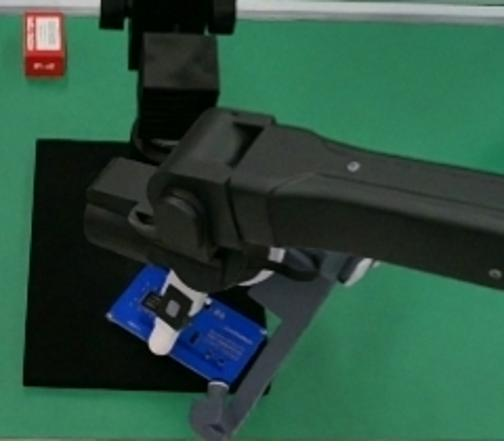

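>>> execute_actions(
  actions=[
    [[0,0,0,0,0,0,0.754,0,0.576,0.696,0.754,0,0.576,0.696,0.754,0,0.576,0.696,0.714,0.678,0.226,0.168,0.4,-0.6,0.095,-0.0805,-0.0052,-0.144,0,0,0.754,0,0.576,0.696,0.754,0,0.576,0.696,0.754,0,0.576,0.696,-0.571,0.678,0.226,0.168,0.2,-0.5]],
    [[0,0,0,0,0,0,0.754,0,0.576,0.696,0.754,0,0.576,0.696,0.754,0,0.576,0.696,0.714,0.678,0.226,0.168,0.4,-0.6,0.089,-0.0577,-0.0277,-0.144,0,0,0.754,0,0.576,0.696,0.754,0,0.576,0.696,0.754,0,0.576,0.696,-0.571,0.678,0.226,0.168,0.2,-0.5]],
    [[0,0,0,0,0,0,0.754,0,0.576,0.696,0.754,0,0.576,0.696,0.754,0,0.576,0.696,0.714,0.678,0.226,0.168,0.4,-0.6,0,0,0,0,0,0.18,0.754,0,0.576,0.696,0.754,0,0.576,0.696,0.754,0,0.576,0.696,-0.571,0.678,0.226,0.168,0.2,-0.5]],
    [[0,0,0,0,0,0,0.754,0,0.576,0.696,0.754,0,0.576,0.696,0.754,0,0.576,0.696,0.714,0.678,0.226,0.168,0.4,-0.6,0,0,0,0,0,0.18,0.754,0,0.576,0.696,0.754,0,0.576,0.696,0.754,0,0.576,0.696,-0.571,0.678,0.226,0.168,0.2,-0.5]],
  ],
  cameras=["cam_head_left"],
)

>>> zoom_image(
  camera="cam_head_left",
  region=[300, 90, 540, 300],
)

Scene clock: 676.23 s.
left_arm: end_effector_position=(+0.4419, +0.3538, +0.2931) hand_goal=(+0.754, +0.000, +0.576, +0.696, +0.754, +0.000, +0.576, +0.696, +0.754, +0.000, +0.576, +0.696, +0.714, +0.678, +0.226, +0.168) hand_measured=(+0.752, +0.000, +0.576, +0.696, +0.752, +0.000, +0.576, +0.696, +0.752, +0.000, +0.576, +0.696, +0.714, +0.678, +0.222, +0.168) hand_current_ma=(-9, +0, +2, +0, -9, +0, +2, +0, -10, +0, +2, +0, -1, -2, -13, -1) hand_state=(goal, goal, goal, goal, goal, goal, goal, goal, goal, goal, goal, goal, goal, goal, goal, goal) hand_current_limit=0.40 hand_speed=-0.60 end_effector_quat_wxyz=(-0.041, +0.529, +0.847, -0.039) | right_arm: end_effector_position=(+0.2019, -0.1717, +0.2228) hand_goal=(+0.754, +0.000, +0.576, +0.696, +0.754, +0.000, +0.576, +0.696, +0.754, +0.000, +0.576, +0.696, -0.570, +0.678, +0.226, +0.168) hand_measured=(+0.752, +0.000, +0.574, +0.694, +0.752, +0.000, +0.574, +0.694, +0.752, +0.000, +0.576, +0.696, -0.570, +0.676, +0.218, +0.168) hand_current_ma=(-1, +0, -1, -1, -1, +0, -1, -1, -1, +0, +0, +0, +0, +0, -9, +0) hand_state=(goal, goal, goal, goal, goal, goal, goal, goal, goal, goal, goal, goal, goal, goal, goal, goal) hand_current_limit=0.20 hand_speed=-0.50 end_effector_quat_wxyz=(+0.006, +0.157, +0.988, +0.007)
Joint positions: left_arm=[-0.08 1.284 1.287 -1.681 0.034 -0.557] | right_arm=[0.128 0.728 0.796 -1.624 -0.01 -1.125]
Joint torques (N m): left_arm=[-0.21 -6.18 8.77 -0.2 -0.09 0.19] | right_arm=[0.97 -1.96 8.54 0.03 -0.02 0.21]
Motor temperatures (°C): left_arm=[22 25 36 22 24 24] | right_arm=[23 26 48 22 27 24]
Heat: left arm: hottest elbow 36 °C; right arm: hottest elbow 48 °C.
Hand target: left_arm +0.4373, +0.3560, +0.2827; -0.056, +0.530, +0.845, -0.047 | right_arm +0.1995, -0.1694, +0.2213; +0.001, +0.163, +0.987, -0.001
Off the commanded pose: left_arm 0.012 m, 2 deg | right_arm 0.004 m, 1 deg.
Step readings (end_effector_position of left_arm | right_arm):
0: (+0.4419, +0.3538, +0.2931) | (+0.2274, -0.0688, +0.1330)
1: (+0.4419, +0.3538, +0.2931) | (+0.2268, -0.0688, +0.1327)
2: (+0.4419, +0.3538, +0.2931) | (+0.2218, -0.0690, +0.1313)
4: (+0.4419, +0.3538, +0.2931) | (+0.2123, -0.0727, +0.1349)
8: (+0.4419, +0.3538, +0.2931) | (+0.2179, -0.0993, +0.1687)
15: (+0.4419, +0.3538, +0.2931) | (+0.2125, -0.1167, +0.1827)
16: (+0.4419, +0.3538, +0.2931) | (+0.2112, -0.1164, +0.1815)
17: (+0.4419, +0.3538, +0.2931) | (+0.2068, -0.1146, +0.1812)
19: (+0.4419, +0.3538, +0.2931) | (+0.2000, -0.1167, +0.1850)
23: (+0.4419, +0.3538, +0.2931) | (+0.1986, -0.1515, +0.1947)
30: (+0.4419, +0.3538, +0.2931) | (+0.1840, -0.1674, +0.1948)
31: (+0.4419, +0.3538, +0.2931) | (+0.1828, -0.1672, +0.1944)
32: (+0.4419, +0.3538, +0.2931) | (+0.1825, -0.1655, +0.1958)
34: (+0.4419, +0.3538, +0.2931) | (+0.1847, -0.1629, +0.2012)
38: (+0.4419, +0.3538, +0.2931) | (+0.1926, -0.1706, +0.2132)
45: (+0.4419, +0.3538, +0.2931) | (+0.1971, -0.1702, +0.2204)
46: (+0.4419, +0.3538, +0.2931) | (+0.1979, -0.1701, +0.2205)
47: (+0.4419, +0.3538, +0.2931) | (+0.1988, -0.1686, +0.2211)
49: (+0.4419, +0.3538, +0.2931) | (+0.1989, -0.1667, +0.2215)
53: (+0.4419, +0.3538, +0.2931) | (+0.1918, -0.1699, +0.2213)
60: (+0.4419, +0.3538, +0.2931) | (+0.1964, -0.1709, +0.2243)
Images, in order (width x height): cam_head_left 672x504.

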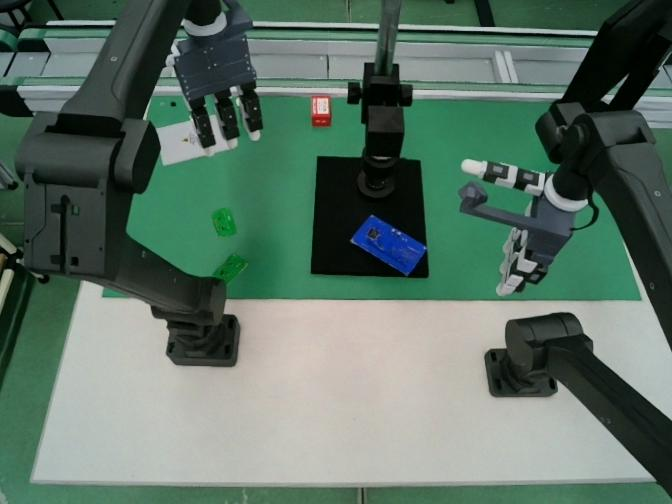

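Scaled by 2.100.

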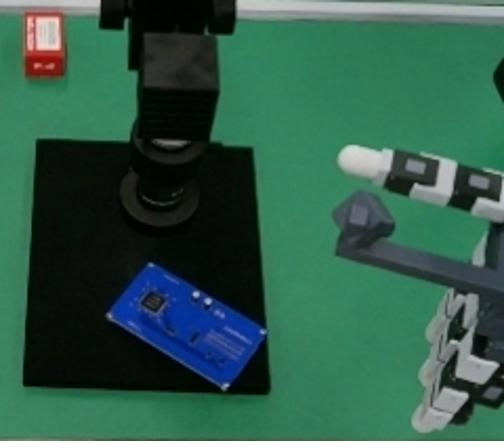

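>>> execute_actions(
  actions=[
    [[0,0,0,0,0,0,0.754,0,0.576,0.696,0.754,0,0.576,0.696,0.754,0,0.576,0.696,0.714,0.678,0.226,0.168,0.4,-0.6,0,0,0,0,0,0.18,0.754,0,0.576,0.696,0.754,0,0.576,0.696,0.754,0,0.576,0.696,-0.571,0.678,0.226,0.168,0.2,-0.5]],
    [[0,0,0,0,0,0,0.754,0,0.576,0.696,0.754,0,0.576,0.696,0.754,0,0.576,0.696,0.714,0.678,0.226,0.168,0.4,-0.6,0,0,0,0,0,0.18,0.754,0,0.576,0.696,0.754,0,0.576,0.696,0.754,0,0.576,0.696,-0.571,0.678,0.226,0.168,0.2,-0.5]],
    [[0,0,0,0,0,0,0.754,0,0.576,0.696,0.754,0,0.576,0.696,0.754,0,0.576,0.696,0.714,0.678,0.226,0.168,0.4,-0.6,0,0,0,0,0,0.18,0.754,0,0.576,0.696,0.754,0,0.576,0.696,0.754,0,0.576,0.696,0.714,0.678,0.226,0.168,0.2,-0.5]],
    [[0,0,0,0,0,0,0.754,0,0.576,0.696,0.754,0,0.576,0.696,0.754,0,0.576,0.696,0.714,0.678,0.226,0.168,0.4,-0.6,0.03,0,0,-0.111,0,0.033,0.754,0,0.576,0.696,0.754,0,0.576,0.696,0.754,0,0.576,0.696,0.714,0.678,0.226,0.168,0.2,-0.5]],
  ],
  cameras=["cam_head_left"],
)

>>> zoom_image(
  camera="cam_head_left",
  region=[340, 120, 560, 320],
)

Scene clock: 689.37 s.
left_arm: end_effector_position=(+0.4419, +0.3538, +0.2931) hand_goal=(+0.754, +0.000, +0.576, +0.696, +0.754, +0.000, +0.576, +0.696, +0.754, +0.000, +0.576, +0.696, +0.714, +0.678, +0.226, +0.168) hand_measured=(+0.752, +0.000, +0.576, +0.696, +0.752, +0.000, +0.576, +0.696, +0.752, +0.000, +0.576, +0.696, +0.714, +0.678, +0.222, +0.168) hand_current_ma=(-9, +0, +2, +0, -9, +0, +2, +0, -10, +0, +2, +0, -1, -2, -13, -1) hand_state=(goal, goal, goal, goal, goal, goal, goal, goal, goal, goal, goal, goal, goal, goal, goal, goal) hand_current_limit=0.40 hand_speed=-0.60 end_effector_quat_wxyz=(-0.041, +0.529, +0.847, -0.039) | right_arm: end_effector_position=(+0.2066, -0.1597, +0.2165) hand_goal=(+0.754, +0.000, +0.576, +0.696, +0.754, +0.000, +0.576, +0.696, +0.754, +0.000, +0.576, +0.696, +0.714, +0.678, +0.226, +0.168) hand_measured=(+0.754, +0.000, +0.574, +0.694, +0.754, +0.000, +0.574, +0.694, +0.754, +0.000, +0.576, +0.696, +0.714, +0.676, +0.218, +0.168) hand_current_ma=(+0, +0, -1, -1, +0, +0, -1, -1, +0, +0, +0, +0, +0, +0, -9, +0) hand_state=(goal, goal, goal, goal, goal, goal, goal, goal, goal, goal, goal, goal, goal, goal, goal, goal) hand_current_limit=0.20 hand_speed=-0.50 end_effector_quat_wxyz=(+0.151, +0.860, +0.481, +0.083)
Joint positions: left_arm=[-0.08 1.284 1.287 -1.681 0.034 -0.557] | right_arm=[1.055 0.947 0.783 -1.423 0.345 1.611]
Joint torques (N m): left_arm=[-0.21 -6.01 8.75 -0.17 -0.09 0.2] | right_arm=[0.79 -3.78 9.52 0.38 0.62 0.15]
Heat: left arm: hottest elbow 36 °C; right arm: hottest elbow 45 °C.
Hand target: left_arm +0.4373, +0.3560, +0.2827; -0.056, +0.530, +0.845, -0.047 | right_arm +0.2074, -0.1533, +0.2214; +0.148, +0.861, +0.478, +0.093
Off the commanded pose: left_arm 0.012 m, 2 deg | right_arm 0.008 m, 1 deg.
Step readings (end_effector_position of left_arm | right_arm):
0: (+0.4419, +0.3538, +0.2931) | (+0.2020, -0.1718, +0.2228)
1: (+0.4419, +0.3538, +0.2931) | (+0.2022, -0.1718, +0.2229)
2: (+0.4419, +0.3538, +0.2931) | (+0.2026, -0.1709, +0.2233)
4: (+0.4419, +0.3538, +0.2931) | (+0.2010, -0.1677, +0.2237)
8: (+0.4419, +0.3538, +0.2931) | (+0.1937, -0.1662, +0.2228)
15: (+0.4419, +0.3538, +0.2931) | (+0.1949, -0.1655, +0.2229)
16: (+0.4419, +0.3538, +0.2931) | (+0.1952, -0.1654, +0.2226)
17: (+0.4419, +0.3538, +0.2931) | (+0.1951, -0.1639, +0.2227)
19: (+0.4419, +0.3538, +0.2931) | (+0.1935, -0.1598, +0.2228)
23: (+0.4419, +0.3538, +0.2931) | (+0.1905, -0.1606, +0.2203)
30: (+0.4419, +0.3538, +0.2931) | (+0.1896, -0.1663, +0.2121)
31: (+0.4419, +0.3538, +0.2931) | (+0.1897, -0.1667, +0.2106)
32: (+0.4419, +0.3538, +0.2931) | (+0.1886, -0.1663, +0.2085)
34: (+0.4419, +0.3538, +0.2931) | (+0.1851, -0.1649, +0.2026)
38: (+0.4419, +0.3538, +0.2931) | (+0.1831, -0.1688, +0.1922)
45: (+0.4419, +0.3538, +0.2931) | (+0.1873, -0.1770, +0.1922)
46: (+0.4419, +0.3538, +0.2931) | (+0.1882, -0.1780, +0.1932)
47: (+0.4419, +0.3538, +0.2931) | (+0.1920, -0.1793, +0.1962)
49: (+0.4419, +0.3538, +0.2931) | (+0.2015, -0.1747, +0.2063)
53: (+0.4419, +0.3538, +0.2931) | (+0.2056, -0.1552, +0.2193)
60: (+0.4419, +0.3538, +0.2931) | (+0.2087, -0.1557, +0.2173)
Images, in order (width x height): cam_head_left 672x504.

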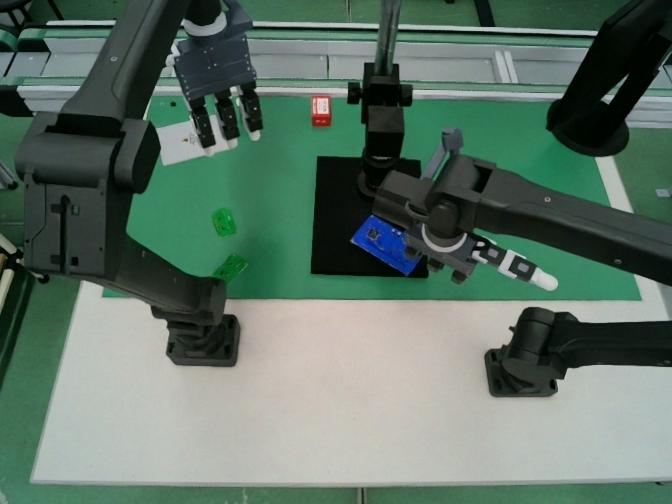

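Scaled by 2.291.

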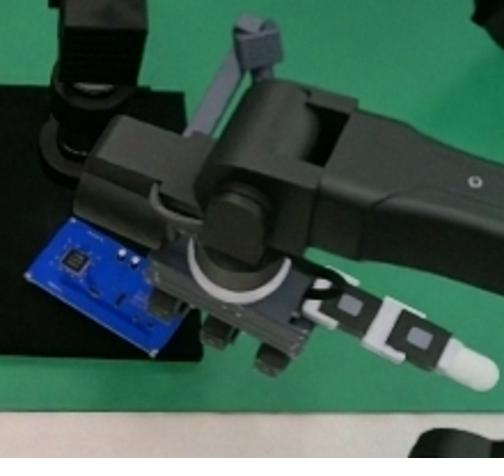

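>>> execute_actions(
  actions=[
    [[0,0,0,0,0,0,0.754,0,0.576,0.696,0.754,0,0.576,0.696,0.754,0,0.576,0.696,0.714,0.678,0.226,0.168,0.4,-0.6,0,0,0,0.111,0,-0.15,0.754,0,0.576,0.696,0.754,0,0.576,0.696,0.754,0,0.576,0.696,0.4,0.678,0.226,0.168,0.2,-0.5]],
    [[0,0,0,0,0,0,0.754,0,0.576,0.696,0.754,0,0.576,0.696,0.754,0,0.576,0.696,0.714,0.678,0.226,0.168,0.4,-0.6,0.029,-0.053,0,0,0,-0.171,0.754,0,0.576,0.696,0.754,0,0.576,0.696,0.754,0,0.576,0.696,-0.571,0.678,0.226,0.168,0.2,-0.5]],
    [[0,0,0,0,0,0,0.754,0,0.576,0.696,0.754,0,0.576,0.696,0.754,0,0.576,0.696,0.714,0.678,0.226,0.168,0.4,-0.6,0.052,-0.0305,0,0,0,-0.171,0.754,0,0.576,0.696,0.754,0,0.576,0.696,0.754,0,0.576,0.696,-0.571,0.678,0.226,0.168,0.2,-0.5]],
    [[0,0,0,0,0,0,0.754,0,0.576,0.696,0.754,0,0.576,0.696,0.754,0,0.576,0.696,0.714,0.678,0.226,0.168,0.4,-0.6,0.069,0.014,0,0,0,-0.171,0.754,0,0.576,0.696,0.754,0,0.576,0.696,0.754,0,0.576,0.696,-0.571,0.678,0.226,0.168,0.2,-0.5]],
  ],
  cameras=["cam_head_left"],
)

Scene clock: 737.97 s.
left_arm: end_effector_position=(+0.4419, +0.3538, +0.2931) hand_goal=(+0.754, +0.000, +0.576, +0.696, +0.754, +0.000, +0.576, +0.696, +0.754, +0.000, +0.576, +0.696, +0.714, +0.678, +0.226, +0.168) hand_measured=(+0.752, +0.000, +0.576, +0.696, +0.752, +0.000, +0.576, +0.696, +0.752, +0.000, +0.576, +0.696, +0.714, +0.678, +0.222, +0.168) hand_current_ma=(-9, +0, +2, +0, -9, +0, +2, +0, -10, +0, +2, +0, -1, -2, -13, -1) hand_state=(goal, goal, goal, goal, goal, goal, goal, goal, goal, goal, goal, goal, goal, goal, goal, goal) hand_current_limit=0.40 hand_speed=-0.60 end_effector_quat_wxyz=(-0.041, +0.529, +0.847, -0.039) | right_arm: end_effector_position=(+0.1143, -0.0850, +0.2095) hand_goal=(+0.754, +0.000, +0.576, +0.696, +0.754, +0.000, +0.576, +0.696, +0.754, +0.000, +0.576, +0.696, -0.570, +0.678, +0.226, +0.168) hand_measured=(+0.754, +0.000, +0.574, +0.694, +0.754, +0.000, +0.574, +0.694, +0.754, +0.000, +0.576, +0.696, -0.570, +0.676, +0.218, +0.168) hand_current_ma=(+0, +0, +0, -1, +0, +0, +0, -1, +0, +0, +0, +0, +0, +0, -9, +0) hand_state=(goal, goal, goal, goal, goal, goal, goal, goal, goal, goal, goal, goal, goal, goal, goal, goal) hand_current_limit=0.20 hand_speed=-0.50 end_effector_quat_wxyz=(+0.000, +0.031, +0.999, -0.026)
Joint positions: left_arm=[-0.08 1.284 1.287 -1.681 0.034 -0.557] | right_arm=[0.828 0.682 0.76 -1.688 0.033 -0.678]
Joint torques (N m): left_arm=[-0.21 -6.24 8.79 -0.17 -0.09 0.18] | right_arm=[-1.2 -1.14 10.32 0.01 -0.12 -0.03]
Heat: left arm: hottest elbow 37 °C; right arm: hottest elbow 45 °C.
Hand target: left_arm +0.4373, +0.3560, +0.2827; -0.056, +0.530, +0.845, -0.047 | right_arm +0.1176, -0.0829, +0.2188; -0.010, +0.026, +0.999, -0.031
Off the commanded pose: left_arm 0.012 m, 2 deg | right_arm 0.010 m, 1 deg.
joint sent to its limit (right arm) — joint 4 (wrist pitch), lower limit. The joint targets still meet the commanded pose.
Step readings (end_effector_position of left_arm | right_arm):
0: (+0.4419, +0.3538, +0.2931) | (+0.2066, -0.1598, +0.2165)
1: (+0.4419, +0.3538, +0.2931) | (+0.2062, -0.1593, +0.2159)
2: (+0.4419, +0.3538, +0.2931) | (+0.2033, -0.1570, +0.2123)
4: (+0.4419, +0.3538, +0.2931) | (+0.1946, -0.1533, +0.2038)
8: (+0.4419, +0.3538, +0.2931) | (+0.1894, -0.1614, +0.2041)
15: (+0.4419, +0.3538, +0.2931) | (+0.1909, -0.1692, +0.1984)
16: (+0.4419, +0.3538, +0.2931) | (+0.1911, -0.1692, +0.1977)
17: (+0.4419, +0.3538, +0.2931) | (+0.1909, -0.1686, +0.1978)
19: (+0.4419, +0.3538, +0.2931) | (+0.1883, -0.1625, +0.2008)
23: (+0.4419, +0.3538, +0.2931) | (+0.1774, -0.1497, +0.2112)
30: (+0.4419, +0.3538, +0.2931) | (+0.1725, -0.1402, +0.2134)
31: (+0.4419, +0.3538, +0.2931) | (+0.1729, -0.1392, +0.2129)
32: (+0.4419, +0.3538, +0.2931) | (+0.1732, -0.1373, +0.2135)
34: (+0.4419, +0.3538, +0.2931) | (+0.1710, -0.1327, +0.2168)
38: (+0.4419, +0.3538, +0.2931) | (+0.1574, -0.1249, +0.2237)
45: (+0.4419, +0.3538, +0.2931) | (+0.1497, -0.1157, +0.2249)
46: (+0.4419, +0.3538, +0.2931) | (+0.1497, -0.1151, +0.2245)
47: (+0.4419, +0.3538, +0.2931) | (+0.1491, -0.1137, +0.2245)
49: (+0.4419, +0.3538, +0.2931) | (+0.1450, -0.1085, +0.2243)
53: (+0.4419, +0.3538, +0.2931) | (+0.1323, -0.0976, +0.2228)
60: (+0.4419, +0.3538, +0.2931) | (+0.1202, -0.0880, +0.2140)
Images, in order (width x height): cam_head_left 672x504.

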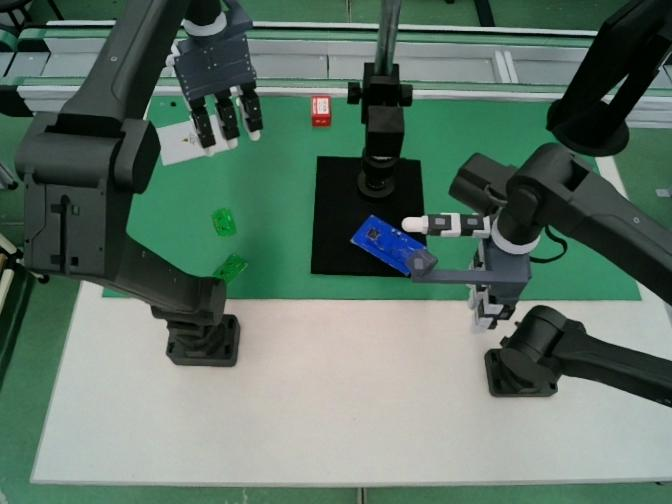

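>>> execute_actions(
  actions=[
    [[0,0,0,0,0,0,0.754,0,0.576,0.696,0.754,0,0.576,0.696,0.754,0,0.576,0.696,0.714,0.678,0.226,0.168,0.4,-0.6,0.02,0.07,0,0,0,-0.171,0.754,0,0.576,0.696,0.754,0,0.576,0.696,0.754,0,0.576,0.696,-0.571,0.678,0.226,0.168,0.2,-0.5]],
    [[0,0,0,0,0,0,0.754,0,0.576,0.696,0.754,0,0.576,0.696,0.754,0,0.576,0.696,0.714,0.678,0.226,0.168,0.4,-0.6,0,0.05,0,0.08,0,-0.171,0.754,0,0.576,0.696,0.754,0,0.576,0.696,0.754,0,0.576,0.696,-0.571,0.678,0.226,0.168,0.2,-0.5]],
  ],
  cameras=["cam_head_left"],
)

Scene clock: 751.47 s.
left_arm: end_effector_position=(+0.4419, +0.3538, +0.2931) hand_goal=(+0.754, +0.000, +0.576, +0.696, +0.754, +0.000, +0.576, +0.696, +0.754, +0.000, +0.576, +0.696, +0.714, +0.678, +0.226, +0.168) hand_measured=(+0.752, +0.000, +0.576, +0.696, +0.752, +0.000, +0.576, +0.696, +0.752, +0.000, +0.576, +0.696, +0.714, +0.678, +0.222, +0.168) hand_current_ma=(-9, +0, +2, +0, -9, +0, +2, +0, -10, +0, +2, +0, -1, -2, -13, -1) hand_state=(goal, goal, goal, goal, goal, goal, goal, goal, goal, goal, goal, goal, goal, goal, goal, goal) hand_current_limit=0.40 hand_speed=-0.60 end_effector_quat_wxyz=(-0.041, +0.529, +0.847, -0.039) | right_arm: end_effector_position=(+0.0875, -0.0303, +0.1910) hand_goal=(+0.754, +0.000, +0.576, +0.696, +0.754, +0.000, +0.576, +0.696, +0.754, +0.000, +0.576, +0.696, -0.570, +0.678, +0.226, +0.168) hand_measured=(+0.752, +0.000, +0.574, +0.694, +0.752, +0.000, +0.574, +0.694, +0.752, +0.000, +0.576, +0.696, -0.570, +0.676, +0.218, +0.168) hand_current_ma=(-1, +0, +0, -1, -1, +0, +0, -1, -1, +0, +0, +0, +0, +0, -9, +0) hand_state=(goal, goal, goal, goal, goal, goal, goal, goal, goal, goal, goal, goal, goal, goal, goal, goal) hand_current_limit=0.20 hand_speed=-0.50 end_effector_quat_wxyz=(-0.015, -0.479, +0.864, -0.154)
Joint positions: left_arm=[-0.08 1.284 1.287 -1.681 0.034 -0.557] | right_arm=[1.021 1.073 0.939 -1.621 0.252 -1.536]
Joint torques (N m): left_arm=[-0.21 -6.01 8.77 -0.17 -0.08 0.2] | right_arm=[0.5 -5.25 13.23 -0.42 0.27 -0.09]
Heat: left arm: hottest elbow 37 °C; right arm: hottest elbow 45 °C.
Hand target: left_arm +0.4373, +0.3560, +0.2827; -0.056, +0.530, +0.845, -0.047 | right_arm +0.0937, -0.0139, +0.2152; +0.006, -0.489, +0.861, -0.141
Off the commanded pose: left_arm 0.012 m, 2 deg | right_arm 0.030 m, 3 deg.
Step readings (end_effector_position of left_arm | right_arm):
0: (+0.4419, +0.3538, +0.2931) | (+0.1143, -0.0850, +0.2095)
1: (+0.4419, +0.3538, +0.2931) | (+0.1141, -0.0849, +0.2093)
2: (+0.4419, +0.3538, +0.2931) | (+0.1132, -0.0845, +0.2075)
4: (+0.4419, +0.3538, +0.2931) | (+0.1116, -0.0818, +0.2029)
8: (+0.4419, +0.3538, +0.2931) | (+0.1075, -0.0703, +0.1870)
15: (+0.4419, +0.3538, +0.2931) | (+0.0978, -0.0585, +0.1851)
16: (+0.4419, +0.3538, +0.2931) | (+0.0974, -0.0581, +0.1863)
17: (+0.4419, +0.3538, +0.2931) | (+0.0984, -0.0587, +0.1866)
19: (+0.4419, +0.3538, +0.2931) | (+0.1012, -0.0582, +0.1865)
23: (+0.4419, +0.3538, +0.2931) | (+0.0953, -0.0342, +0.1899)
30: (+0.4419, +0.3538, +0.2931) | (+0.0899, -0.0289, +0.1886)
Images, in order (width x height): cam_head_left 672x504.

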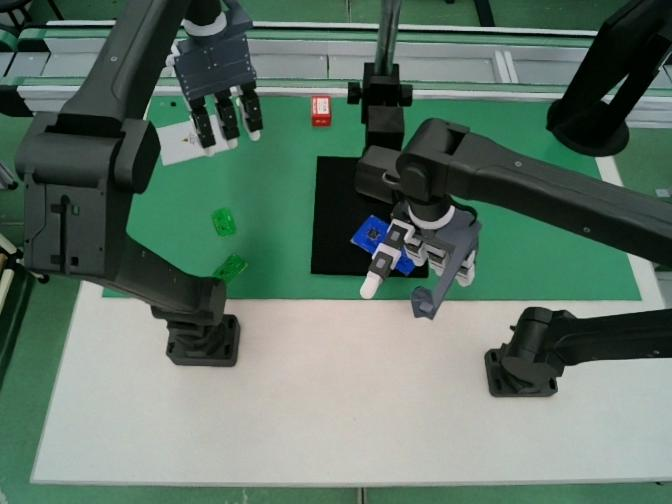

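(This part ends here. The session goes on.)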